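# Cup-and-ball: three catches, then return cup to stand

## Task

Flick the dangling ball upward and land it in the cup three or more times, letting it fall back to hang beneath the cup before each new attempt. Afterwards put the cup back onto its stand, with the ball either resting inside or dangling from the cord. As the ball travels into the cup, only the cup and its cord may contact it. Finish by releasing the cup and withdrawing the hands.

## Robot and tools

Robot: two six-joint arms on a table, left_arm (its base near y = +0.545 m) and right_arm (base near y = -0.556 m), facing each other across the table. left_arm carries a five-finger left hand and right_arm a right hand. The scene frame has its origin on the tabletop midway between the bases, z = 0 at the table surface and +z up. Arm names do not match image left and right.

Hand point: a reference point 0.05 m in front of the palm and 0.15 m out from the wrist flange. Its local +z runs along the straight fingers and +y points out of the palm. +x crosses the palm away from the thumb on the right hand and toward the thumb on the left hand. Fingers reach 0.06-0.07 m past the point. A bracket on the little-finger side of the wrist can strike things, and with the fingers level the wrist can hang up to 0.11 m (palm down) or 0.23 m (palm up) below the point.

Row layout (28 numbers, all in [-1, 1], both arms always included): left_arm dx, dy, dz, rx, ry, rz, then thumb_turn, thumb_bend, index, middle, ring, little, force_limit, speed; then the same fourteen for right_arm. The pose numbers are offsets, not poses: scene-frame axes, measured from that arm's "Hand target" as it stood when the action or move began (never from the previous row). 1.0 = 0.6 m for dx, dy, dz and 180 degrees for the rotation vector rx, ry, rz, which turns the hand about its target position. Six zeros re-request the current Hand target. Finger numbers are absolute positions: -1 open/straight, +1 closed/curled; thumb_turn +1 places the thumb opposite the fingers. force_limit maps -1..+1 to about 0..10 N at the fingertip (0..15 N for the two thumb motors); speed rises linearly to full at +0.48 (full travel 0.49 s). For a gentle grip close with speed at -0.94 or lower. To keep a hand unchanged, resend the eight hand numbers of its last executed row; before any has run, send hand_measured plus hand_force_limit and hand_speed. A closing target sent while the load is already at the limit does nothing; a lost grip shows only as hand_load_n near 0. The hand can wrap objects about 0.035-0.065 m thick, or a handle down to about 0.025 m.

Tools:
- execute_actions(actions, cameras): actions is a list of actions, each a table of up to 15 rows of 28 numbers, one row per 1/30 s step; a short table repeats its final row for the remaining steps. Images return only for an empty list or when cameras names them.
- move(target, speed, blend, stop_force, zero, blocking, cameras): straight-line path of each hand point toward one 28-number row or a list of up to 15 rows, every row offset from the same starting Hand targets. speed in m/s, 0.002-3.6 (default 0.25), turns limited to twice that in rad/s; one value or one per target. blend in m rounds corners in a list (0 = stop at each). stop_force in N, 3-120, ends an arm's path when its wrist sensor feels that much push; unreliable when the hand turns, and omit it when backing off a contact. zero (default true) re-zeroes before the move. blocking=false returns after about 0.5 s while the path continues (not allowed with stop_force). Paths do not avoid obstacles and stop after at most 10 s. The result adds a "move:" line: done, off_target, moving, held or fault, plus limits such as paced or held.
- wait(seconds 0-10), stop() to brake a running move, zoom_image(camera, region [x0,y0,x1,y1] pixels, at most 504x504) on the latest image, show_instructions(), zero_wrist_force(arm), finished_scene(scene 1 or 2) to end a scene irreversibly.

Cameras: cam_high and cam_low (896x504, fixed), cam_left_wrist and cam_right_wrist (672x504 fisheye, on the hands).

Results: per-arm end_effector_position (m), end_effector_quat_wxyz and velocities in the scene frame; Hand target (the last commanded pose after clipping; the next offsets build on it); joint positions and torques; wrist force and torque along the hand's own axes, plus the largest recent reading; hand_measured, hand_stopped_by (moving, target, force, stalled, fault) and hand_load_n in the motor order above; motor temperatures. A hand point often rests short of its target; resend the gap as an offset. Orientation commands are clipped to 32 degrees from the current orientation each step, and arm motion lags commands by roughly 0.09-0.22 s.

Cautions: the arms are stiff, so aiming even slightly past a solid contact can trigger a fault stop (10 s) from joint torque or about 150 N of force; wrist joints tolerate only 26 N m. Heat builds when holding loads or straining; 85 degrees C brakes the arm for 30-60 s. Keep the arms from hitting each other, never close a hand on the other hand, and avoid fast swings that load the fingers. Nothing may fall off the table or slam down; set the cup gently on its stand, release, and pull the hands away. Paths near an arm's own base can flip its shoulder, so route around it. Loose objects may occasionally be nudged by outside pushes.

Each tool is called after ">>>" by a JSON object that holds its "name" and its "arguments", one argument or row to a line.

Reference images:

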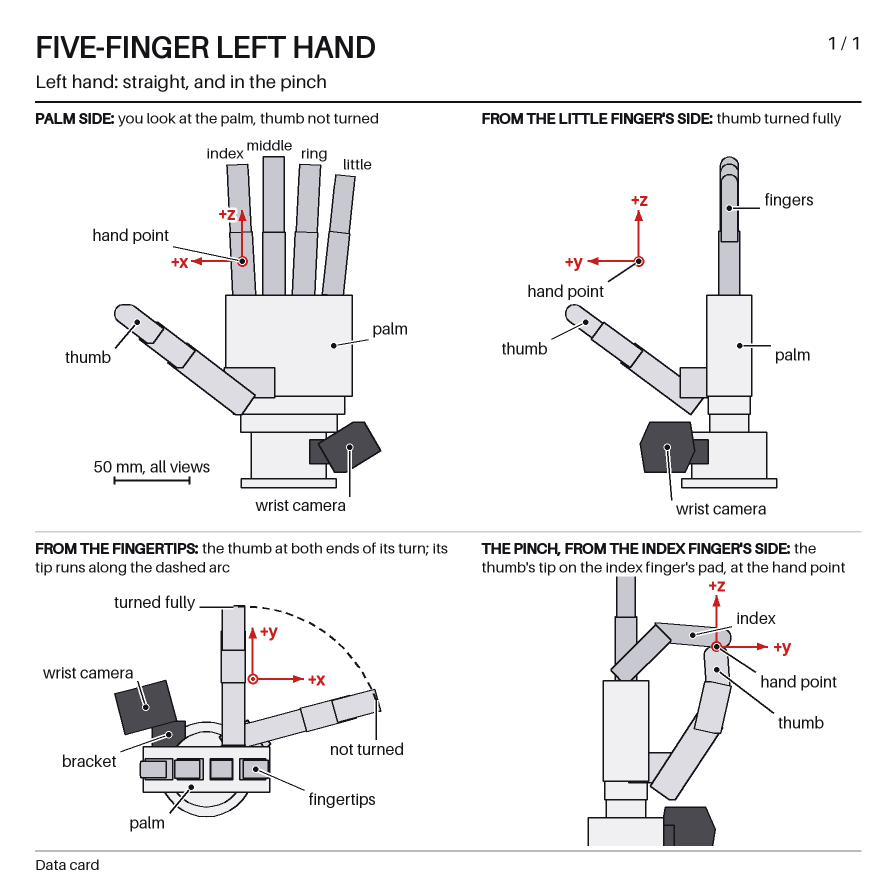

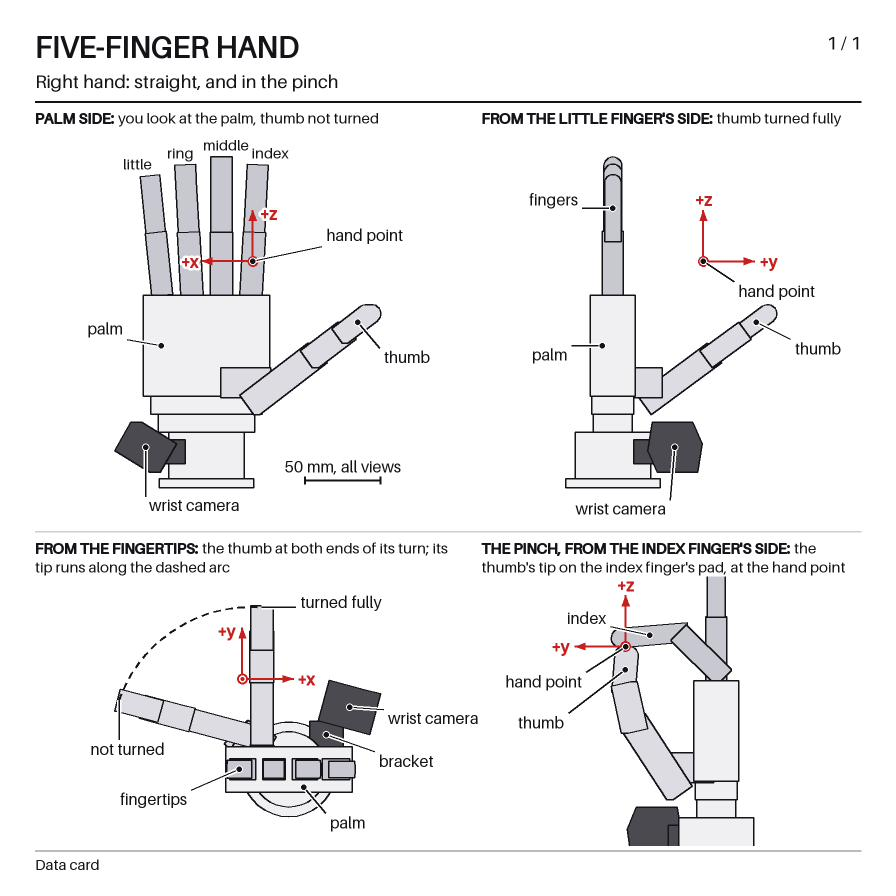

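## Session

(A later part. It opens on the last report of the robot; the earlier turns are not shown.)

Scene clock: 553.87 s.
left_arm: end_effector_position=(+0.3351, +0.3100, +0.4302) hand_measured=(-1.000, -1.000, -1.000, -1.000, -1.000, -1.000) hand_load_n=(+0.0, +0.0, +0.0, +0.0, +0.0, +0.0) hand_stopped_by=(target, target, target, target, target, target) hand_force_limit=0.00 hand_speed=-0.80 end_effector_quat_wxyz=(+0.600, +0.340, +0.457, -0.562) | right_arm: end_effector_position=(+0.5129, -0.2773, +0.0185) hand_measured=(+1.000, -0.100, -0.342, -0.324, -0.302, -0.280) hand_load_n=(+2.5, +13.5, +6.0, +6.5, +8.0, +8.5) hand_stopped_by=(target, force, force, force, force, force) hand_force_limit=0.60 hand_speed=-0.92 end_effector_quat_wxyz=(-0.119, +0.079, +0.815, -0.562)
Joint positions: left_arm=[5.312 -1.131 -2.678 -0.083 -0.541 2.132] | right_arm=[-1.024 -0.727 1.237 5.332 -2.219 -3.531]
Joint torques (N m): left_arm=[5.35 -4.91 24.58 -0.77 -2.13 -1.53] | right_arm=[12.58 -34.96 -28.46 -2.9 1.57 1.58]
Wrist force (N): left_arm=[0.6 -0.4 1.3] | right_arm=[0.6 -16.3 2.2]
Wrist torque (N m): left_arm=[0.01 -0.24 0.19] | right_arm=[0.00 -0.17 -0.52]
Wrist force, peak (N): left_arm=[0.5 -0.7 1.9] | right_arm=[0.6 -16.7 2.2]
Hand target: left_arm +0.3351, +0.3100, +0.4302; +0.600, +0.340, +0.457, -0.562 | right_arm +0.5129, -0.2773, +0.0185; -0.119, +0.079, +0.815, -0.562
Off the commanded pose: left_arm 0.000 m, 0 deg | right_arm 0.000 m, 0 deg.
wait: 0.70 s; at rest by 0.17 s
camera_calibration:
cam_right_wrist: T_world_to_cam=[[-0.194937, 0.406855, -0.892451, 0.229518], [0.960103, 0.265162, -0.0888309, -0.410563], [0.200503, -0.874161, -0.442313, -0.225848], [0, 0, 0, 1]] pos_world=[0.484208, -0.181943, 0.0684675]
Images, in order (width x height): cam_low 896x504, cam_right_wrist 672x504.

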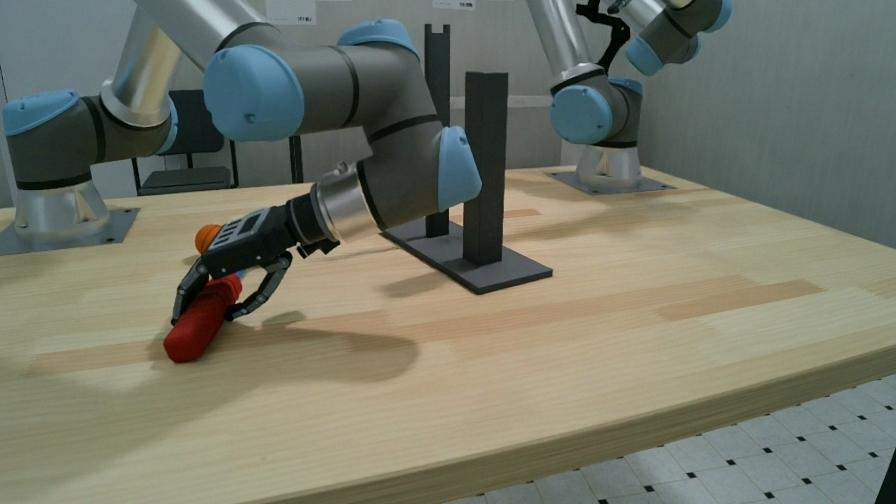

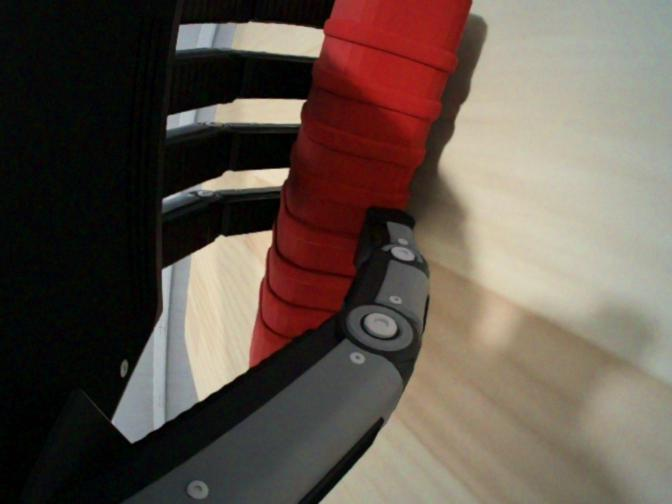

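>>> {"name": "move", "arguments": {
  "target": [0,0,0,0,0,0,-1,-1,-1,-1,-1,-1,0,-0.8, 0,0,0.008,0,0,0, 1,0.21,0.31,0.31,0.31,0.31,0.7,-0.92],
  "speed": 0.02
}}

>>> {"name": "move", "arguments": {
  "target": [0,0,0,0,0,0,-1,-1,-1,-1,-1,-1,0,-0.8, 0,0,0.025,0,0,0, 1,0.22,0.32,0.32,0.32,0.32,0.8,-0.92],
  "speed": 0.03,
  "cameras": ["cam_low","cam_left_wrist","cam_right_wrist"]
}}

>>> {"name": "zoom_image", "arguments": {
  "camera": "cam_low",
  "region": [90, 200, 310, 370]
}}

>>> {"name": "zoom_image", "arguments": {
  "camera": "cam_left_wrist",
  "region": [320, 330, 520, 450]
}}

Scene clock: 555.53 s.
left_arm: end_effector_position=(+0.3351, +0.3100, +0.4302) hand_measured=(-1.000, -1.000, -1.000, -1.000, -1.000, -1.000) hand_load_n=(+0.0, +0.0, +0.0, +0.0, +0.0, +0.0) hand_stopped_by=(target, target, target, target, target, target) hand_force_limit=0.00 hand_speed=-0.80 end_effector_quat_wxyz=(+0.600, +0.340, +0.457, -0.562) | right_arm: end_effector_position=(+0.5129, -0.2773, +0.0234) hand_measured=(+1.000, -0.102, -0.330, -0.312, -0.296, -0.280) hand_load_n=(+3.0, +21.0, +7.0, +6.5, +4.5, +1.0) hand_stopped_by=(target, force, force, force, force, force) hand_force_limit=0.70 hand_speed=-0.92 end_effector_quat_wxyz=(-0.119, +0.079, +0.815, -0.562)
Joint positions: left_arm=[5.312 -1.131 -2.678 -0.083 -0.541 2.132] | right_arm=[-1.024 -0.733 1.234 5.341 -2.219 -3.531]
Joint torques (N m): left_arm=[5.72 -5.65 23.73 -0.76 -2.08 -1.47] | right_arm=[10.36 -51.03 -28.2 0.98 1.38 1.53]
Wrist force (N): left_arm=[0.5 -0.5 1.2] | right_arm=[0.2 1.8 0.4]
Wrist torque (N m): left_arm=[0.00 -0.25 0.19] | right_arm=[0.15 -0.16 0.32]
Wrist force, peak (N): left_arm=[0.5 -0.6 2.0] | right_arm=[0.4 -17.1 2.9]
Hand target: left_arm +0.3351, +0.3100, +0.4302; +0.600, +0.340, +0.457, -0.562 | right_arm +0.5129, -0.2773, +0.0233; -0.119, +0.079, +0.815, -0.562
Off the commanded pose: left_arm 0.000 m, 0 deg | right_arm 0.000 m, 0 deg.
move: done

Scene clock: 556.30 s.
left_arm: end_effector_position=(+0.3351, +0.3100, +0.4302) hand_measured=(-1.000, -1.000, -1.000, -1.000, -1.000, -1.000) hand_load_n=(+0.0, +0.0, +0.0, +0.0, +0.0, +0.0) hand_stopped_by=(target, target, target, target, target, target) hand_force_limit=0.00 hand_speed=-0.80 end_effector_quat_wxyz=(+0.600, +0.340, +0.457, -0.562) | right_arm: end_effector_position=(+0.5129, -0.2772, +0.0386) hand_measured=(+1.000, -0.104, -0.316, -0.290, -0.260, -0.216) hand_load_n=(+13.0, +31.5, +10.5, +6.0, +4.5, +10.0) hand_stopped_by=(target, force, force, force, force, force) hand_force_limit=0.80 hand_speed=-0.92 end_effector_quat_wxyz=(-0.119, +0.080, +0.815, -0.562)
Joint positions: left_arm=[5.312 -1.131 -2.678 -0.083 -0.541 2.132] | right_arm=[-1.024 -0.75 1.224 5.368 -2.219 -3.531]
Joint torques (N m): left_arm=[5.14 -5.48 23.76 -0.82 -2.11 -1.59] | right_arm=[10.38 -36 -17.22 -1.32 0.83 0.93]
Wrist force (N): left_arm=[0.4 -0.8 1.6] | right_arm=[0.6 2.5 0.3]
Wrist torque (N m): left_arm=[-0.06 -0.22 0.19] | right_arm=[0.14 -0.24 0.53]
Wrist force, peak (N): left_arm=[0.8 -0.9 1.7] | right_arm=[-0.1 3.6 0.1]
Hand target: left_arm +0.3351, +0.3100, +0.4302; +0.600, +0.340, +0.457, -0.562 | right_arm +0.5129, -0.2773, +0.0383; -0.119, +0.079, +0.815, -0.562
Off the commanded pose: left_arm 0.000 m, 0 deg | right_arm 0.000 m, 0 deg.
move: done
camera_calibration:
cam_left_wrist: T_world_to_cam=[[-0.958874, -0.227189, -0.170137, 0.466811], [0.12745, 0.190958, -0.973289, 0.322252], [0.253609, -0.954945, -0.154149, 0.394005], [0, 0, 0, 1]] pos_world=[0.306618, 0.42077, 0.453802]
cam_right_wrist: T_world_to_cam=[[-0.194751, 0.406929, -0.892458, 0.24738], [0.960118, 0.265187, -0.0886002, -0.408802], [0.200614, -0.87412, -0.442345, -0.217001], [0, 0, 0, 1]] pos_world=[0.484209, -0.181942, 0.0885672]
Images, in order (width x height): cam_low 896x504, cam_left_wrist 672x504, cam_right_wrist 672x504.

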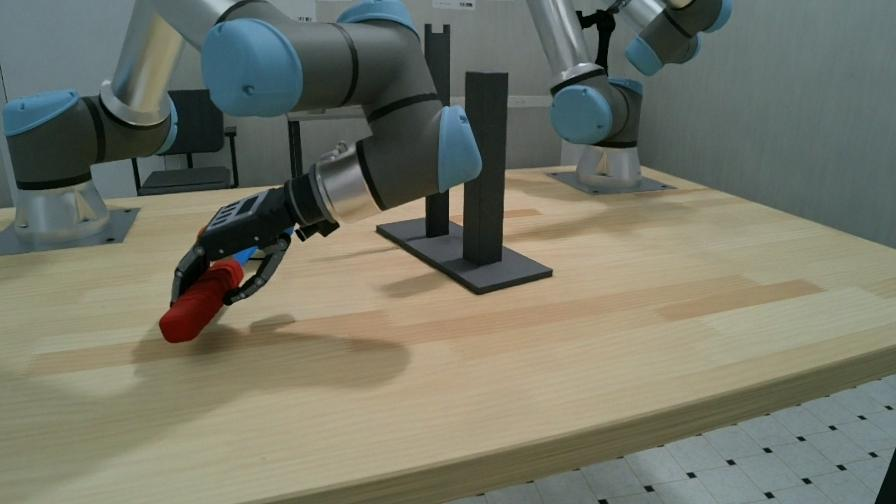

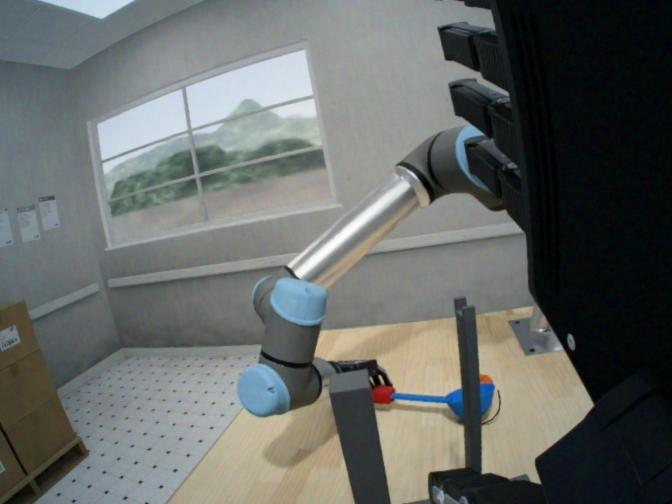

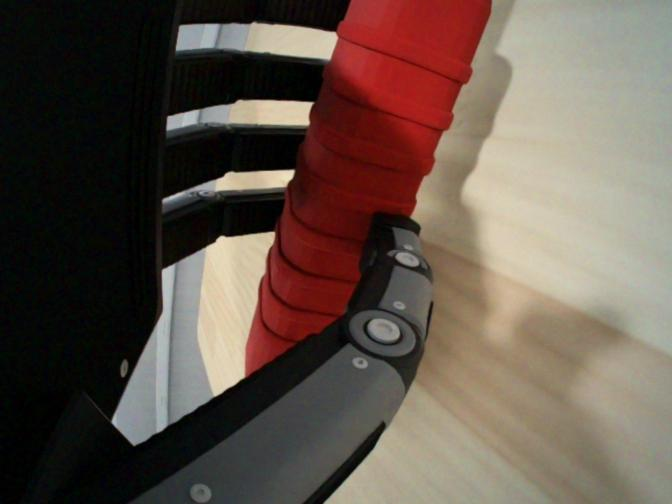

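Scaled by 2.291 from the camera's 896x504 image, which has a finer 1280x720 frame.

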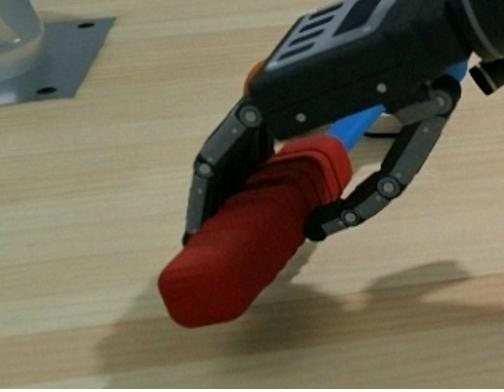

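Scaled by 2.520 from the camera's 672x504 image, which has a finer 960x720 frame.

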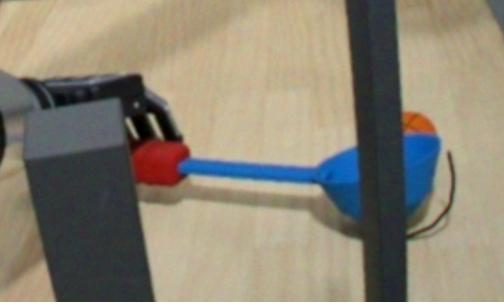

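>>> {"name": "move", "arguments": {
  "target": [0,0,0,0,0,0,-1,-1,-1,-1,-1,-1,0,-0.8, 0,0,0.06,0,0,0, 1,0.22,0.32,0.32,0.32,0.32,0.8,-0.92],
  "speed": 0.04,
  "cameras": ["cam_low","cam_left_wrist","cam_right_wrist"]
}}

>>> {"name": "zoom_image", "arguments": {
  "camera": "cam_low",
  "region": [90, 180, 310, 350]
}}

>>> {"name": "zoom_image", "arguments": {
  "camera": "cam_left_wrist",
  "region": [320, 330, 520, 450]
}}

Scene clock: 558.60 s.
left_arm: end_effector_position=(+0.3351, +0.3100, +0.4302) hand_measured=(-1.000, -1.000, -1.000, -1.000, -1.000, -1.000) hand_load_n=(+0.0, +0.0, +0.0, +0.0, +0.0, +0.0) hand_stopped_by=(target, target, target, target, target, target) hand_force_limit=0.00 hand_speed=-0.80 end_effector_quat_wxyz=(+0.600, +0.340, +0.457, -0.562) | right_arm: end_effector_position=(+0.5129, -0.2772, +0.0746) hand_measured=(+1.000, -0.104, -0.316, -0.290, -0.260, -0.216) hand_load_n=(+13.0, +31.5, +10.0, +6.5, +4.5, +10.0) hand_stopped_by=(target, force, force, force, force, force) hand_force_limit=0.80 hand_speed=-0.92 end_effector_quat_wxyz=(-0.119, +0.080, +0.815, -0.562) end_effector_velocity=(+0.001, +0.001, -0.003) end_effector_angular_velocity=(+0.002, -0.003, +0.001)
Joint positions: left_arm=[5.312 -1.131 -2.678 -0.083 -0.541 2.132] | right_arm=[-1.024 -0.789 1.194 5.437 -2.219 -3.531]
Joint velocities: left_arm=[within noise] | right_arm=[0.001 0.004 0 -0.007 0 0]
Joint torques (N m): left_arm=[5.41 -4.76 24.2 -0.79 -1.92 -1.53] | right_arm=[7.95 -38.17 -10.83 -0.82 0.22 -0.75]
Wrist force (N): left_arm=[0.3 -0.5 1.6] | right_arm=[-0.3 3.3 0.4]
Wrist torque (N m): left_arm=[-0.02 -0.21 0.18] | right_arm=[0.23 -0.12 0.51]
Wrist force, peak (N): left_arm=[0.7 -0.5 2.1] | right_arm=[0.2 4.2 0.9]
Hand target: left_arm +0.3351, +0.3100, +0.4302; +0.600, +0.340, +0.457, -0.562 | right_arm +0.5129, -0.2773, +0.0743; -0.119, +0.079, +0.815, -0.562
Off the commanded pose: left_arm 0.000 m, 0 deg | right_arm 0.000 m, 0 deg.
move: done
camera_calibration:
cam_left_wrist: T_world_to_cam=[[-0.958874, -0.227189, -0.170137, 0.466811], [0.12745, 0.190958, -0.973289, 0.322252], [0.253609, -0.954945, -0.154149, 0.394005], [0, 0, 0, 1]] pos_world=[0.306618, 0.42077, 0.453802]
cam_right_wrist: T_world_to_cam=[[-0.194594, 0.407037, -0.892443, 0.27947], [0.960132, 0.265203, -0.0883961, -0.405739], [0.200698, -0.874064, -0.442417, -0.201118], [0, 0, 0, 1]] pos_world=[0.48431, -0.181942, 0.124567]
Images, in order (width x height): cam_low 896x504, cam_left_wrist 672x504, cam_right_wrist 672x504.

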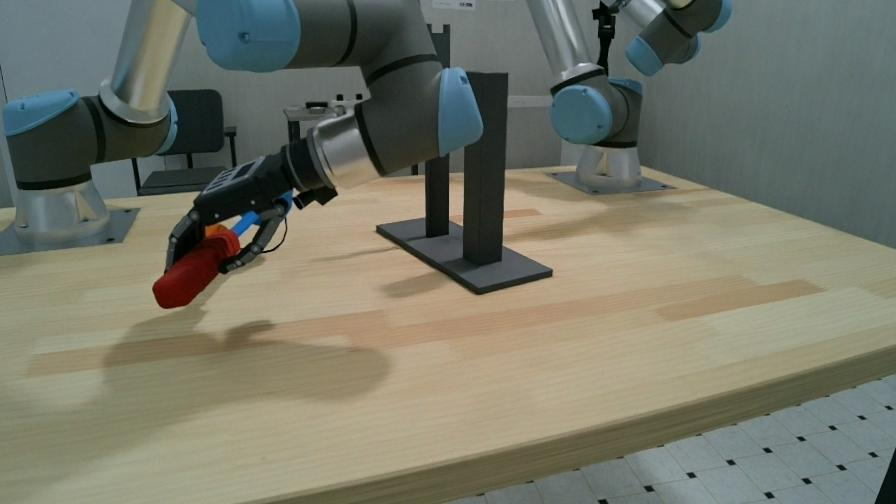

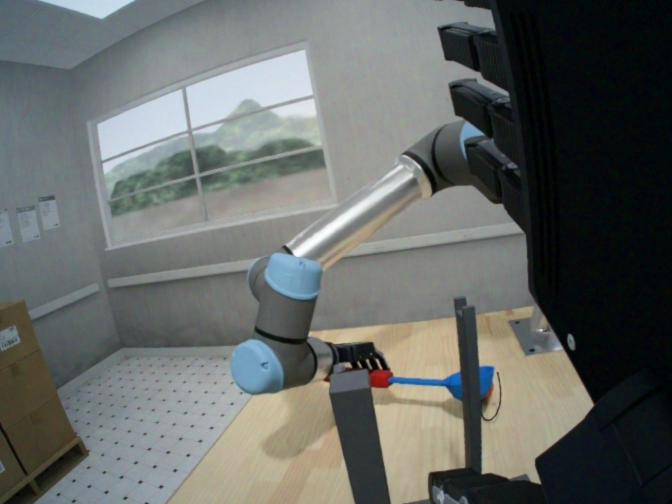

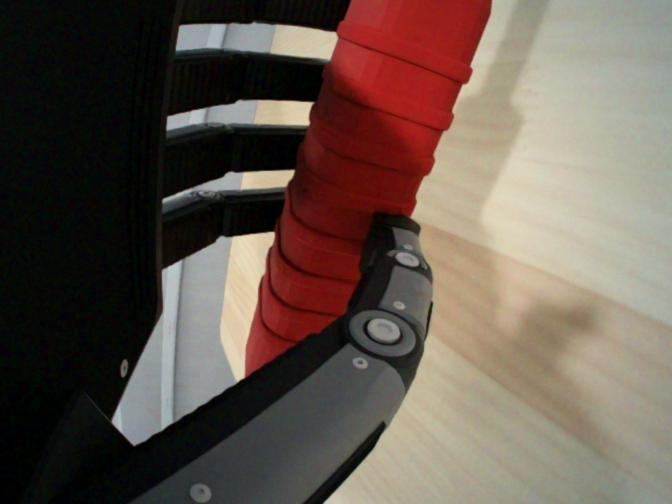

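Scaled by 2.291 from the camera's 896x504 image, which has a finer 1280x720 frame.

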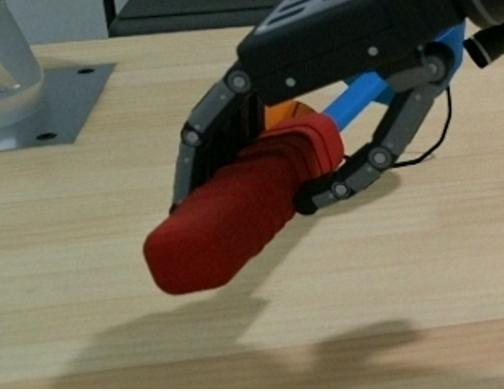

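Scaled by 2.520 from the camera's 672x504 image, which has a finer 960x720 frame.

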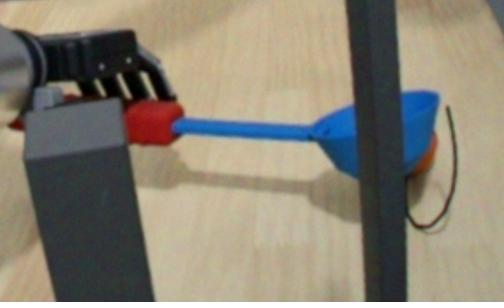

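>>> {"name": "move", "arguments": {
  "target": [
    [0,0,0,0,0,0,-1,-1,-1,-1,-1,-1,0,-0.8, 0,0,0.2,0,0,0, 1,0.22,0.32,0.32,0.32,0.32,0.8,-0.92],
    [0,0,0,0,0,0,-1,-1,-1,-1,-1,-1,0,-0.8, -0.055,0.045,0.576,0.241,-0.0665,0, 1,0.22,0.32,0.32,0.32,0.32,0.8,-0.92]
  ],
  "speed": 0.2,
  "blend": 0.03,
  "cameras": ["cam_high","cam_low","cam_left_wrist","cam_right_wrist"]
}}

Scene clock: 570.70 s.
left_arm: end_effector_position=(+0.3351, +0.3100, +0.4302) hand_measured=(-1.000, -1.000, -1.000, -1.000, -1.000, -1.000) hand_load_n=(+0.0, +0.0, +0.0, +0.0, +0.0, +0.0) hand_stopped_by=(target, target, target, target, target, target) hand_force_limit=0.00 hand_speed=-0.80 end_effector_quat_wxyz=(+0.600, +0.340, +0.457, -0.562) | right_arm: end_effector_position=(+0.4800, -0.2503, +0.4200) hand_measured=(+1.000, -0.104, -0.316, -0.290, -0.260, -0.216) hand_load_n=(+9.0, +32.5, +8.5, +6.5, +7.5, +13.0) hand_stopped_by=(target, force, force, force, force, force) hand_force_limit=0.80 hand_speed=-0.92 end_effector_quat_wxyz=(-0.056, +0.087, +0.972, -0.211)
Joint positions: left_arm=[5.312 -1.131 -2.678 -0.083 -0.541 2.132] | right_arm=[-1.149 -1.36 1.029 5.366 -1.874 -4.042]
Joint torques (N m): left_arm=[5.03 -5 23.79 -0.94 -2.17 -1.55] | right_arm=[11.85 -27.97 -12.32 0.58 0.27 -0.07]
Wrist force (N): left_arm=[0.6 -0.7 1.6] | right_arm=[0.6 1.2 3.1]
Wrist torque (N m): left_arm=[-0.05 -0.25 0.21] | right_arm=[0.13 -0.63 0.17]
Wrist force, peak (N): left_arm=[0.6 -1.2 1.8] | right_arm=[-0.1 6.3 1.2]
Hand target: left_arm +0.3351, +0.3100, +0.4302; +0.600, +0.340, +0.457, -0.562 | right_arm +0.4799, -0.2503, +0.4199; -0.056, +0.087, +0.972, -0.211
Off the commanded pose: left_arm 0.000 m, 0 deg | right_arm 0.000 m, 0 deg.
move: done
camera_calibration:
cam_left_wrist: T_world_to_cam=[[-0.958874, -0.227189, -0.170137, 0.466811], [0.12745, 0.190958, -0.973289, 0.322252], [0.253609, -0.954945, -0.154149, 0.394005], [0, 0, 0, 1]] pos_world=[0.306618, 0.42077, 0.453802]
cam_right_wrist: T_world_to_cam=[[-0.0533423, 0.919049, -0.390516, 0.419875], [0.936948, 0.181323, 0.298747, -0.523113], [0.345373, -0.349958, -0.870774, 0.223435], [0, 0, 0, 1]] pos_world=[0.435359, -0.212841, 0.514808]

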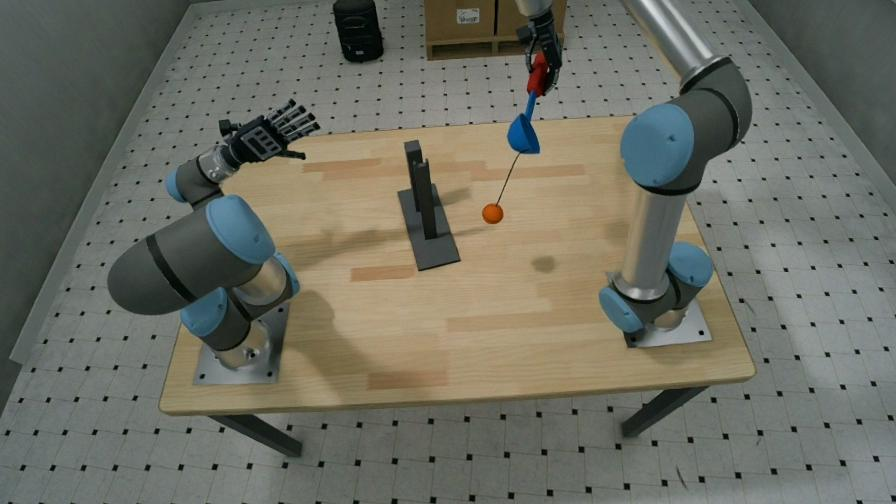

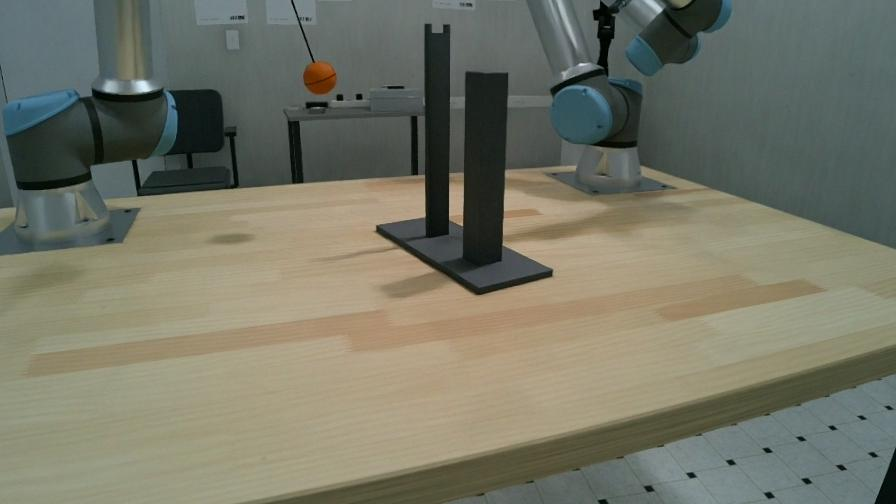

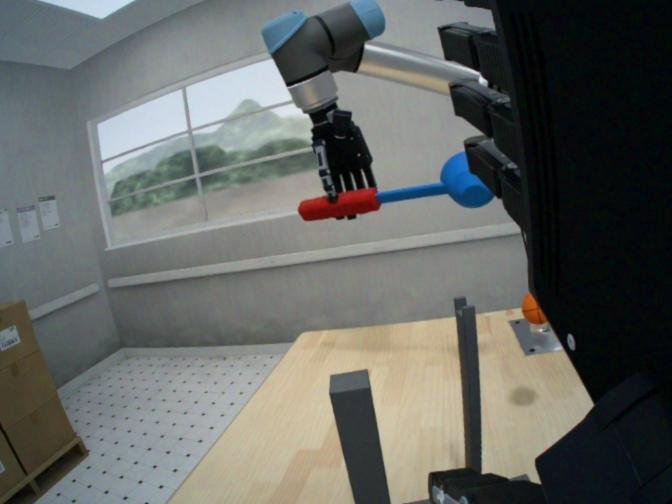

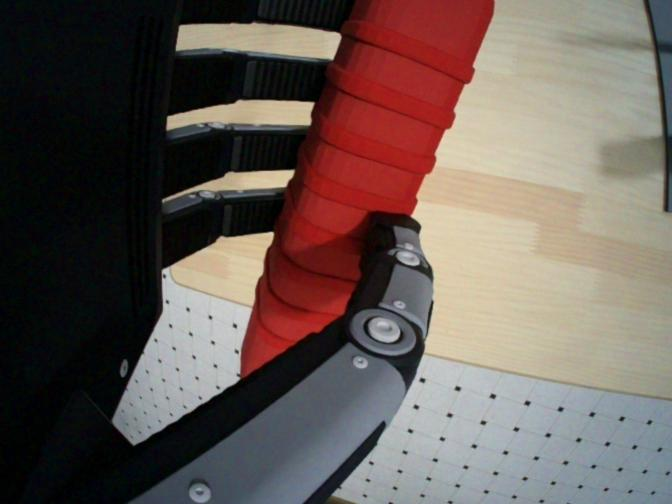

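>>> {"name": "move", "arguments": {
  "target": [
    [0,0,0,0,0,0,-1,-1,-1,-1,-1,-1,0,-0.8, -0.0833,0.0333,0,0,0,0.2778, 1,0.22,0.32,0.32,0.32,0.32,0.8,-0.92],
    [0,0,0,0,0,0,-1,-1,-1,-1,-1,-1,0,-0.8, -0.1833,0.0833,0,0,0,0.5556, 1,0.22,0.32,0.32,0.32,0.32,0.8,-0.92],
    [0,0,0,0,0,0,-1,-1,-1,-1,-1,-1,0,-0.8, -0.3342,0.1425,0,0,0,0.8444, 1,0.22,0.32,0.32,0.32,0.32,0.8,-0.92]
  ],
  "speed": 0.2,
  "blend": 0.03,
  "cameras": ["cam_high","cam_low","cam_left_wrist","cam_right_wrist"]
}}

Scene clock: 580.03 s.
left_arm: end_effector_position=(+0.3351, +0.3100, +0.4302) hand_measured=(-1.000, -1.000, -1.000, -1.000, -1.000, -1.000) hand_load_n=(+0.0, +0.0, +0.0, +0.0, +0.0, +0.0) hand_stopped_by=(target, target, target, target, target, target) hand_force_limit=0.00 hand_speed=-0.80 end_effector_quat_wxyz=(+0.600, +0.340, +0.457, -0.562) | right_arm: end_effector_position=(+0.2786, -0.1641, +0.4199) hand_measured=(+1.000, -0.104, -0.316, -0.290, -0.260, -0.216) hand_load_n=(+9.0, +32.5, +8.5, +6.5, +8.0, +13.0) hand_stopped_by=(target, force, force, force, force, force) hand_force_limit=0.80 hand_speed=-0.92 end_effector_quat_wxyz=(+0.169, -0.883, +0.415, -0.142)
Joint positions: left_arm=[5.312 -1.131 -2.678 -0.083 -0.541 2.132] | right_arm=[-0.872 -1.776 1.638 4.422 -1.693 -6.282]
Joint torques (N m): left_arm=[5.82 -4.2 23.57 -0.98 -2.01 -1.39] | right_arm=[-11.1 -5.33 -38.45 -0.63 -0.51 1.83]
Wrist force (N): left_arm=[0.5 -0.7 1.8] | right_arm=[0.1 1.4 3.3]
Wrist torque (N m): left_arm=[-0.06 -0.23 0.20] | right_arm=[0.15 -0.53 0.25]
Wrist force, peak (N): left_arm=[0.4 -1.2 1.9] | right_arm=[0.5 1.5 3.4]
Hand target: left_arm +0.3351, +0.3100, +0.4302; +0.600, +0.340, +0.457, -0.562 | right_arm +0.2793, -0.1648, +0.4199; -0.191, +0.922, -0.319, +0.106
Off the commanded pose: left_arm 0.000 m, 0 deg | right_arm 0.001 m, 13 deg.
joint sent to its limit (right arm) — joint 6 (wrist 3), lower limit. The joint targets are off in orientation, not in position.
move: off_target (right_arm)
camera_calibration:
cam_left_wrist: T_world_to_cam=[[-0.958874, -0.227189, -0.170137, 0.466811], [0.12745, 0.190958, -0.973289, 0.322252], [0.253609, -0.954945, -0.154149, 0.394005], [0, 0, 0, 1]] pos_world=[0.306618, 0.42077, 0.453802]
cam_right_wrist: T_world_to_cam=[[-0.549422, -0.744339, -0.379598, 0.190526], [-0.835404, 0.481025, 0.265924, 0.20672], [-0.0153412, 0.463222, -0.886109, 0.563511], [0, 0, 0, 1]] pos_world=[0.286019, -0.218652, 0.516684]

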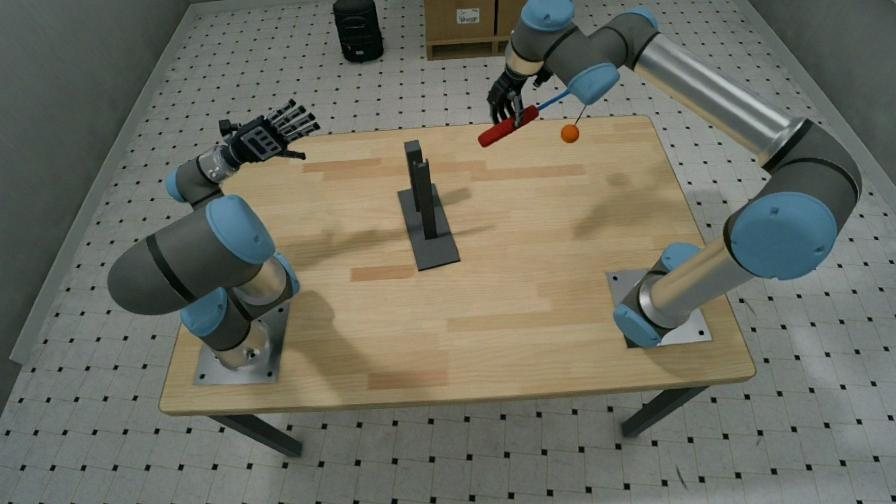

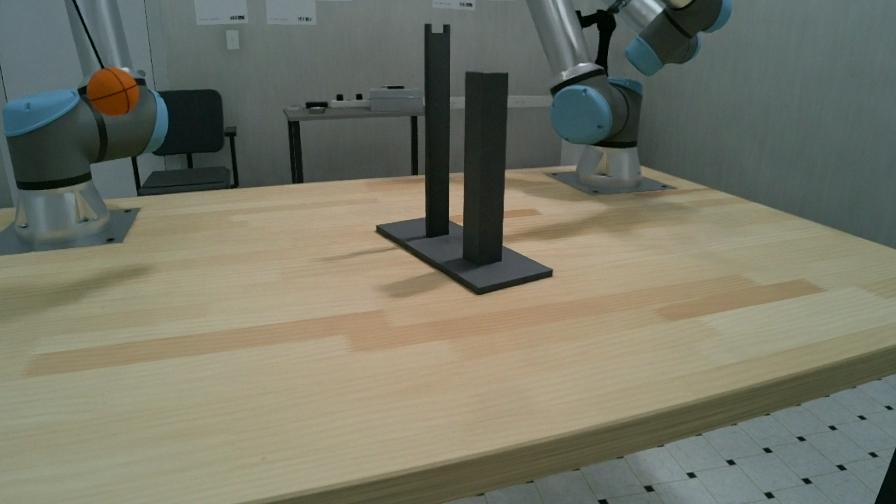

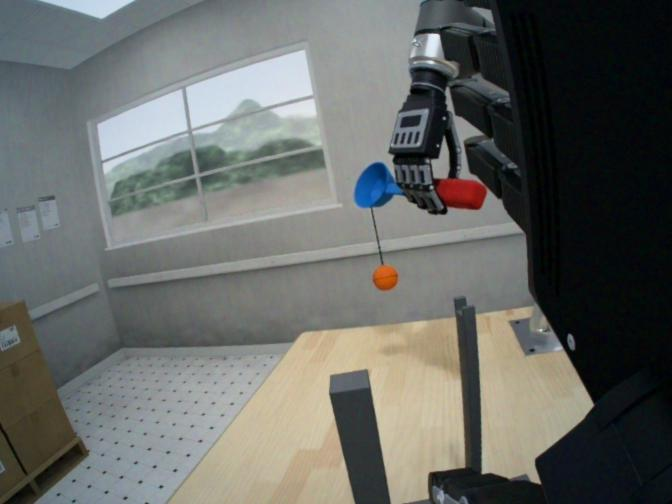

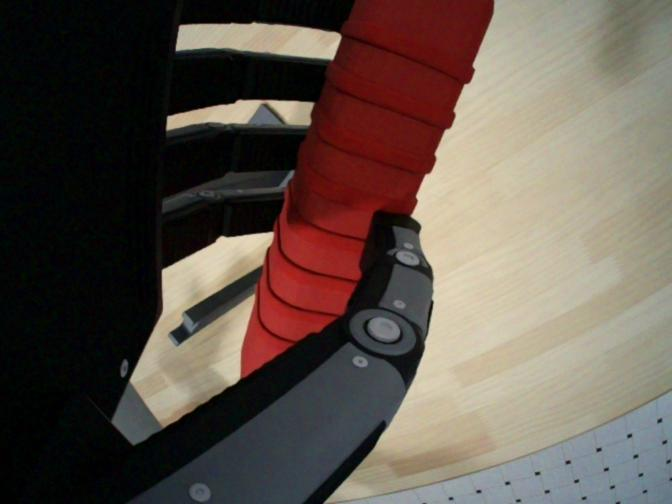

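>>> {"name": "move", "arguments": {
  "target": [
    [0,0,0,0,0,0,-1,-1,-1,-1,-1,-1,0,-0.8, 0.0845,-0.1087,0.1,0,0,-0.3333, 1,0.22,0.32,0.32,0.32,0.32,0.8,-0.92],
    [0,0,0,0,0,0,-1,-1,-1,-1,-1,-1,0,-0.8, 0.2012,-0.245,0.1333,0,0,-0.6667, 1,0.22,0.32,0.32,0.32,0.32,0.8,-0.92],
    [0,0,0,0,0,0,-1,-1,-1,-1,-1,-1,0,-0.8, 0.2012,-0.26,0.1333,0,0,-1.0, 1,0.22,0.32,0.32,0.32,0.32,0.8,-0.92]
  ],
  "speed": 0.22,
  "blend": 0.03,
  "cameras": ["cam_high"]
}}

Scene clock: 591.57 s.
left_arm: end_effector_position=(+0.3351, +0.3100, +0.4302) hand_measured=(-1.000, -1.000, -1.000, -1.000, -1.000, -1.000) hand_load_n=(+0.0, +0.0, +0.0, +0.0, +0.0, +0.0) hand_stopped_by=(target, target, target, target, target, target) hand_force_limit=0.00 hand_speed=-0.80 end_effector_quat_wxyz=(+0.600, +0.340, +0.457, -0.562) | right_arm: end_effector_position=(+0.4002, -0.3208, +0.4999) hand_measured=(+1.000, -0.104, -0.316, -0.290, -0.260, -0.216) hand_load_n=(+9.0, +32.5, +8.0, +6.5, +8.0, +13.5) hand_stopped_by=(target, force, force, force, force, force) hand_force_limit=0.80 hand_speed=-0.92 end_effector_quat_wxyz=(-0.106, +0.319, +0.922, -0.191)
Joint positions: left_arm=[5.312 -1.131 -2.678 -0.083 -0.541 2.132] | right_arm=[-1.245 -1.482 0.924 5.682 -1.731 -3.665]
Joint torques (N m): left_arm=[5.93 -5.42 23.37 -1.13 -2.19 -1.28] | right_arm=[10.65 -34.92 -9.4 -3.3 -0.71 1.65]
Wrist force (N): left_arm=[0.4 -0.7 1.6] | right_arm=[0.4 0.9 2.9]
Wrist torque (N m): left_arm=[-0.06 -0.22 0.19] | right_arm=[0.10 -0.60 0.29]
Wrist force, peak (N): left_arm=[0.3 -1.0 2.0] | right_arm=[-0.7 1.5 3.8]
Hand target: left_arm +0.3351, +0.3100, +0.4302; +0.600, +0.340, +0.457, -0.562 | right_arm +0.4001, -0.3208, +0.4999; -0.106, +0.319, +0.922, -0.191
Off the commanded pose: left_arm 0.000 m, 0 deg | right_arm 0.000 m, 0 deg.
move: done
Images, in order (width x height): cam_high 896x504.

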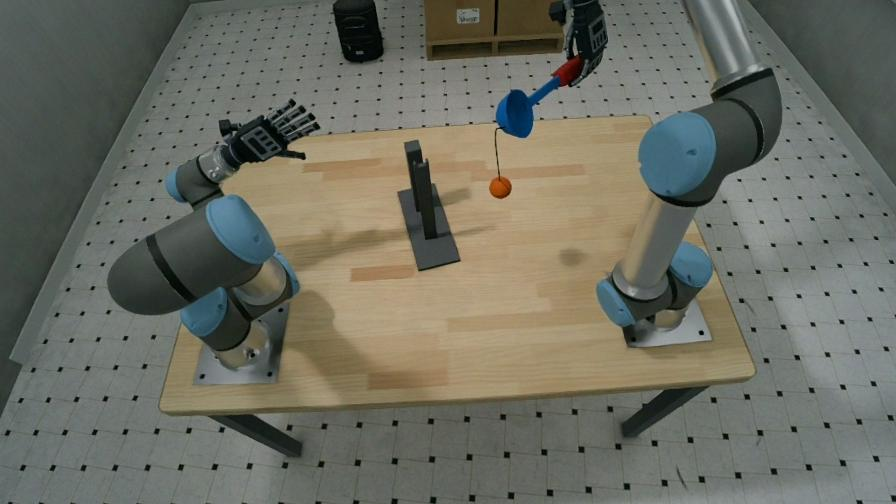

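>>> {"name": "move", "arguments": {
  "target": [
    [0,0,0,0,0,0,-1,-1,-1,-1,-1,-1,0,-0.8, 0,-0.0153,0,0,0,-0.3333, 1,0.22,0.32,0.32,0.32,0.32,0.8,-0.92],
    [0,0,0,0,0,0,-1,-1,-1,-1,-1,-1,0,-0.8, -0.1,0.118,0,0,0,-0.6667, 1,0.22,0.32,0.32,0.32,0.32,0.8,-0.92],
    [0,0,0,0,0,0,-1,-1,-1,-1,-1,-1,0,-0.8, -0.201,0.2605,-0.0667,0,0,-1.0, 1,0.22,0.32,0.32,0.32,0.32,0.8,-0.92]
  ],
  "speed": 0.22,
  "blend": 0.03,
  "cameras": ["cam_high","cam_left_wrist"]
}}

Scene clock: 599.93 s.
left_arm: end_effector_position=(+0.3351, +0.3100, +0.4302) hand_measured=(-1.000, -1.000, -1.000, -1.000, -1.000, -1.000) hand_load_n=(+0.0, +0.0, +0.0, +0.0, +0.0, +0.0) hand_stopped_by=(target, target, target, target, target, target) hand_force_limit=0.00 hand_speed=-0.80 end_effector_quat_wxyz=(+0.600, +0.340, +0.457, -0.562) | right_arm: end_effector_position=(+0.2795, -0.1644, +0.4598) hand_measured=(+1.000, -0.104, -0.316, -0.290, -0.260, -0.216) hand_load_n=(+8.5, +32.5, +8.0, +6.0, +7.5, +13.0) hand_stopped_by=(target, force, force, force, force, force) hand_force_limit=0.80 hand_speed=-0.92 end_effector_quat_wxyz=(+0.191, -0.922, +0.319, -0.106)
Joint positions: left_arm=[5.312 -1.131 -2.678 -0.083 -0.541 2.132] | right_arm=[-0.926 -1.767 1.53 4.511 -1.543 -0.233]
Joint torques (N m): left_arm=[6.05 -6.25 22.96 -1.12 -2.03 -1.42] | right_arm=[-6 -24.99 -39.47 -0.97 -0.67 1.92]
Wrist force (N): left_arm=[0.4 -0.6 1.7] | right_arm=[0.6 1.7 2.8]
Wrist torque (N m): left_arm=[-0.05 -0.22 0.19] | right_arm=[0.23 -0.58 0.28]
Wrist force, peak (N): left_arm=[0.5 -1.1 1.9] | right_arm=[0.5 1.1 3.7]
Hand target: left_arm +0.3351, +0.3100, +0.4302; +0.600, +0.340, +0.457, -0.562 | right_arm +0.2795, -0.1645, +0.4599; -0.191, +0.922, -0.319, +0.106
Off the commanded pose: left_arm 0.000 m, 0 deg | right_arm 0.000 m, 0 deg.
move: done
camera_calibration:
cam_left_wrist: T_world_to_cam=[[-0.958874, -0.227189, -0.170137, 0.466811], [0.12745, 0.190958, -0.973289, 0.322252], [0.253609, -0.954945, -0.154149, 0.394005], [0, 0, 0, 1]] pos_world=[0.306618, 0.42077, 0.453802]
Images, in order (width x height): cam_high 896x504, cam_left_wrist 672x504.

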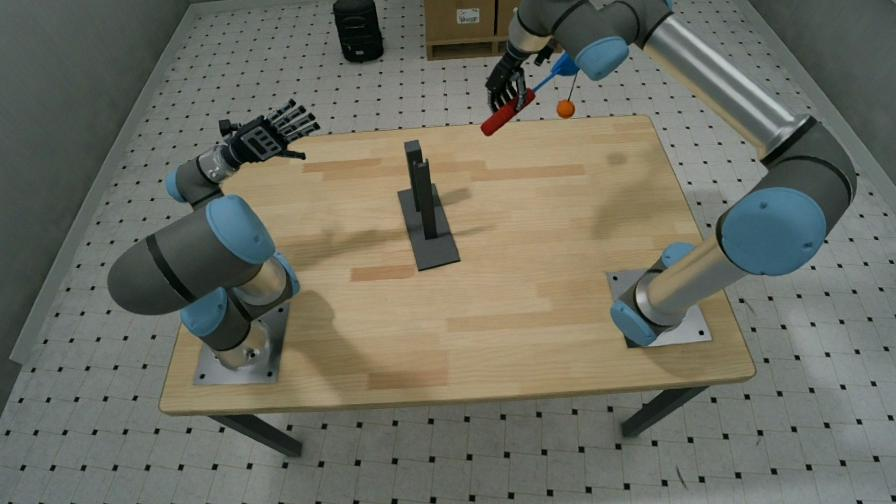

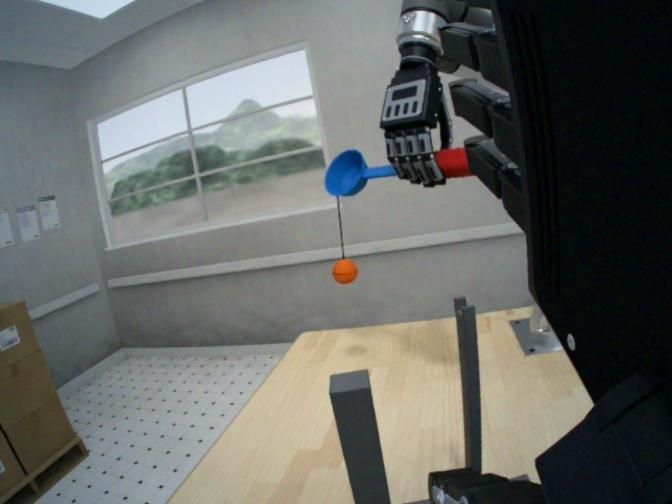

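>>> {"name": "move", "arguments": {
  "target": [0,0,0,0,0,0,-1,-1,-1,-1,-1,-1,0,-0.8, 0,0,0,0.2422,-0.2290,0, 1,0.22,0.32,0.32,0.32,0.32,0.8,-0.92],
  "speed": 0.2,
  "cameras": ["cam_high","cam_low","cam_left_wrist","cam_right_wrist"]
}}

>>> {"name": "zoom_image", "arguments": {
  "camera": "cam_left_wrist",
  "region": [290, 60, 510, 320]
}}

Scene clock: 604.70 s.
left_arm: end_effector_position=(+0.3351, +0.3100, +0.4302) hand_measured=(-1.000, -1.000, -1.000, -1.000, -1.000, -1.000) hand_load_n=(+0.0, +0.0, +0.0, +0.0, +0.0, +0.0) hand_stopped_by=(target, target, target, target, target, target) hand_force_limit=0.00 hand_speed=-0.80 end_effector_quat_wxyz=(+0.600, +0.340, +0.457, -0.562) | right_arm: end_effector_position=(+0.2796, -0.1645, +0.4598) hand_measured=(+1.000, -0.104, -0.316, -0.290, -0.260, -0.214) hand_load_n=(+10.0, +29.0, +11.5, +7.0, +7.0, +0.0) hand_stopped_by=(target, force, force, force, force, force) hand_force_limit=0.80 hand_speed=-0.92 end_effector_quat_wxyz=(+0.610, -0.693, +0.250, -0.292) end_effector_velocity=(-0.001, +0.000, +0.002) end_effector_angular_velocity=(+0.003, -0.005, +0.001)
Joint positions: left_arm=[5.312 -1.131 -2.678 -0.083 -0.541 2.132] | right_arm=[-1.08 -2.1 2.318 3.013 -1.305 -0.125]
Joint velocities: left_arm=[within noise] | right_arm=[0.001 0 0 -0.006 0 0]
Joint torques (N m): left_arm=[5.54 -4.96 23.23 -1.11 -1.88 -1.55] | right_arm=[10.52 -14.12 -28.79 -4.84 -1.88 -1.74]
Wrist force (N): left_arm=[0.2 -0.8 1.5] | right_arm=[0.1 3.6 -0.3]
Wrist torque (N m): left_arm=[-0.06 -0.19 0.18] | right_arm=[0.13 -0.11 0.62]
Wrist force, peak (N): left_arm=[0.3 -1.2 1.8] | right_arm=[0.0 4.0 -0.4]
Hand target: left_arm +0.3351, +0.3100, +0.4302; +0.600, +0.340, +0.457, -0.562 | right_arm +0.2795, -0.1645, +0.4599; -0.610, +0.693, -0.250, +0.292
Off the commanded pose: left_arm 0.000 m, 0 deg | right_arm 0.000 m, 0 deg.
move: done
camera_calibration:
cam_left_wrist: T_world_to_cam=[[-0.958874, -0.227189, -0.170137, 0.466811], [0.12745, 0.190958, -0.973289, 0.322252], [0.253609, -0.954945, -0.154149, 0.394005], [0, 0, 0, 1]] pos_world=[0.306618, 0.42077, 0.453802]
cam_right_wrist: T_world_to_cam=[[0.147187, -0.274316, -0.950309, 0.350898], [-0.944636, 0.245869, -0.217281, 0.411033], [0.293255, 0.929677, -0.222939, 0.284616], [0, 0, 0, 1]] pos_world=[0.253163, -0.269405, 0.486224]

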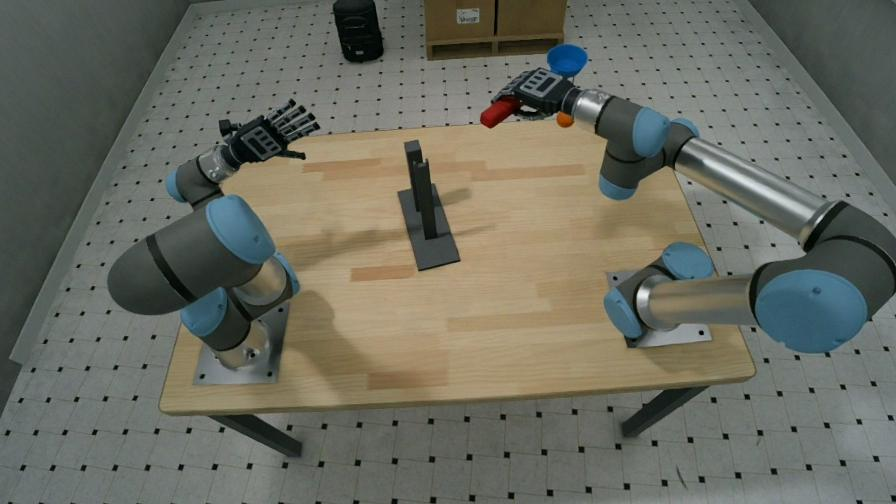

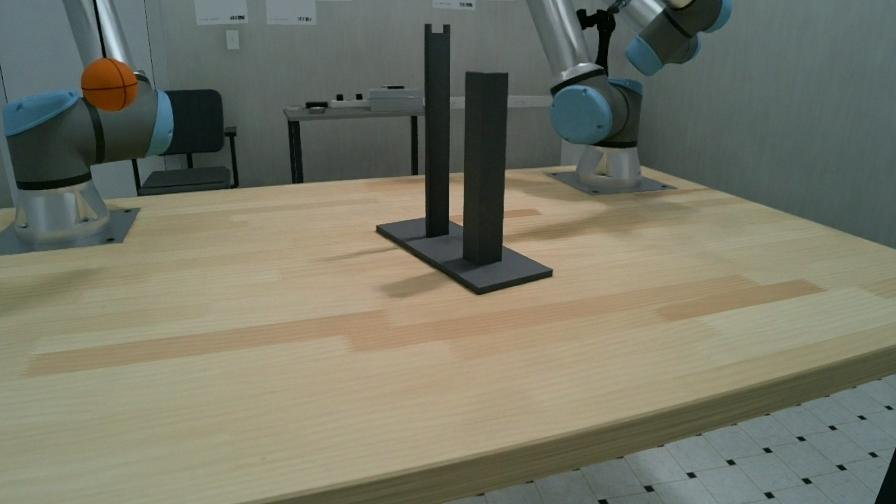

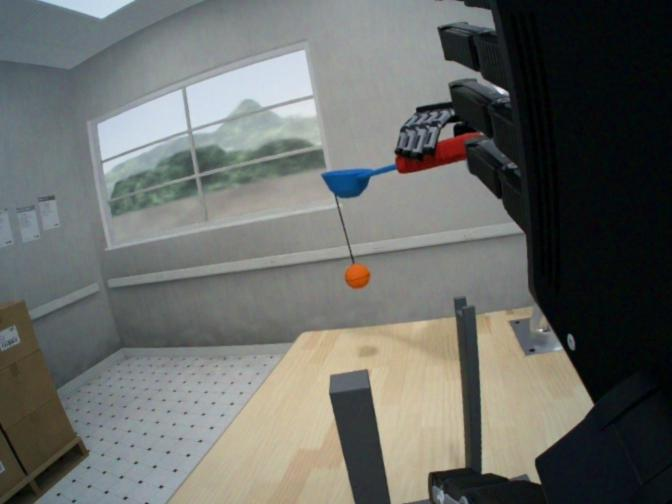

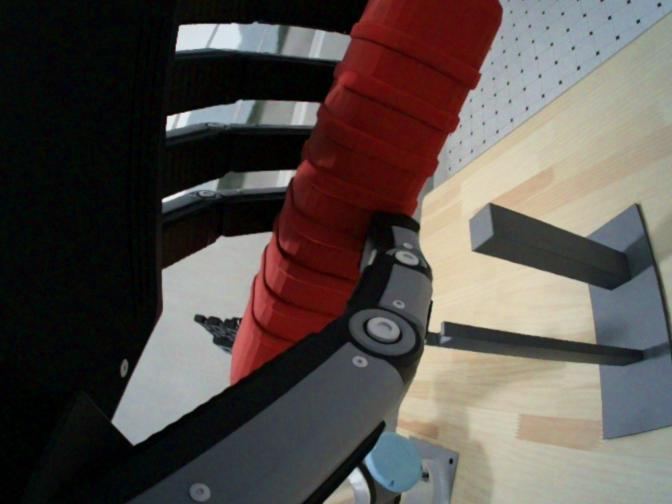

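Scaled by 1.938 from the camera's 672x504 image, which has a finer 960x720 frame.

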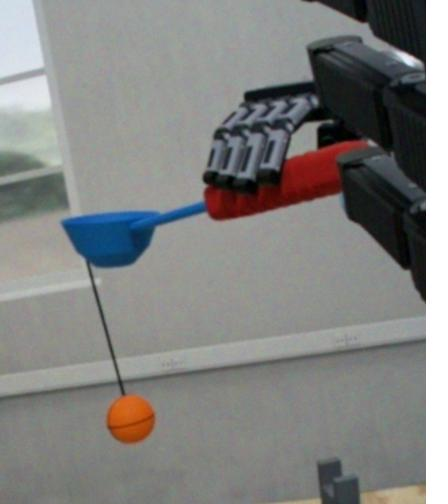

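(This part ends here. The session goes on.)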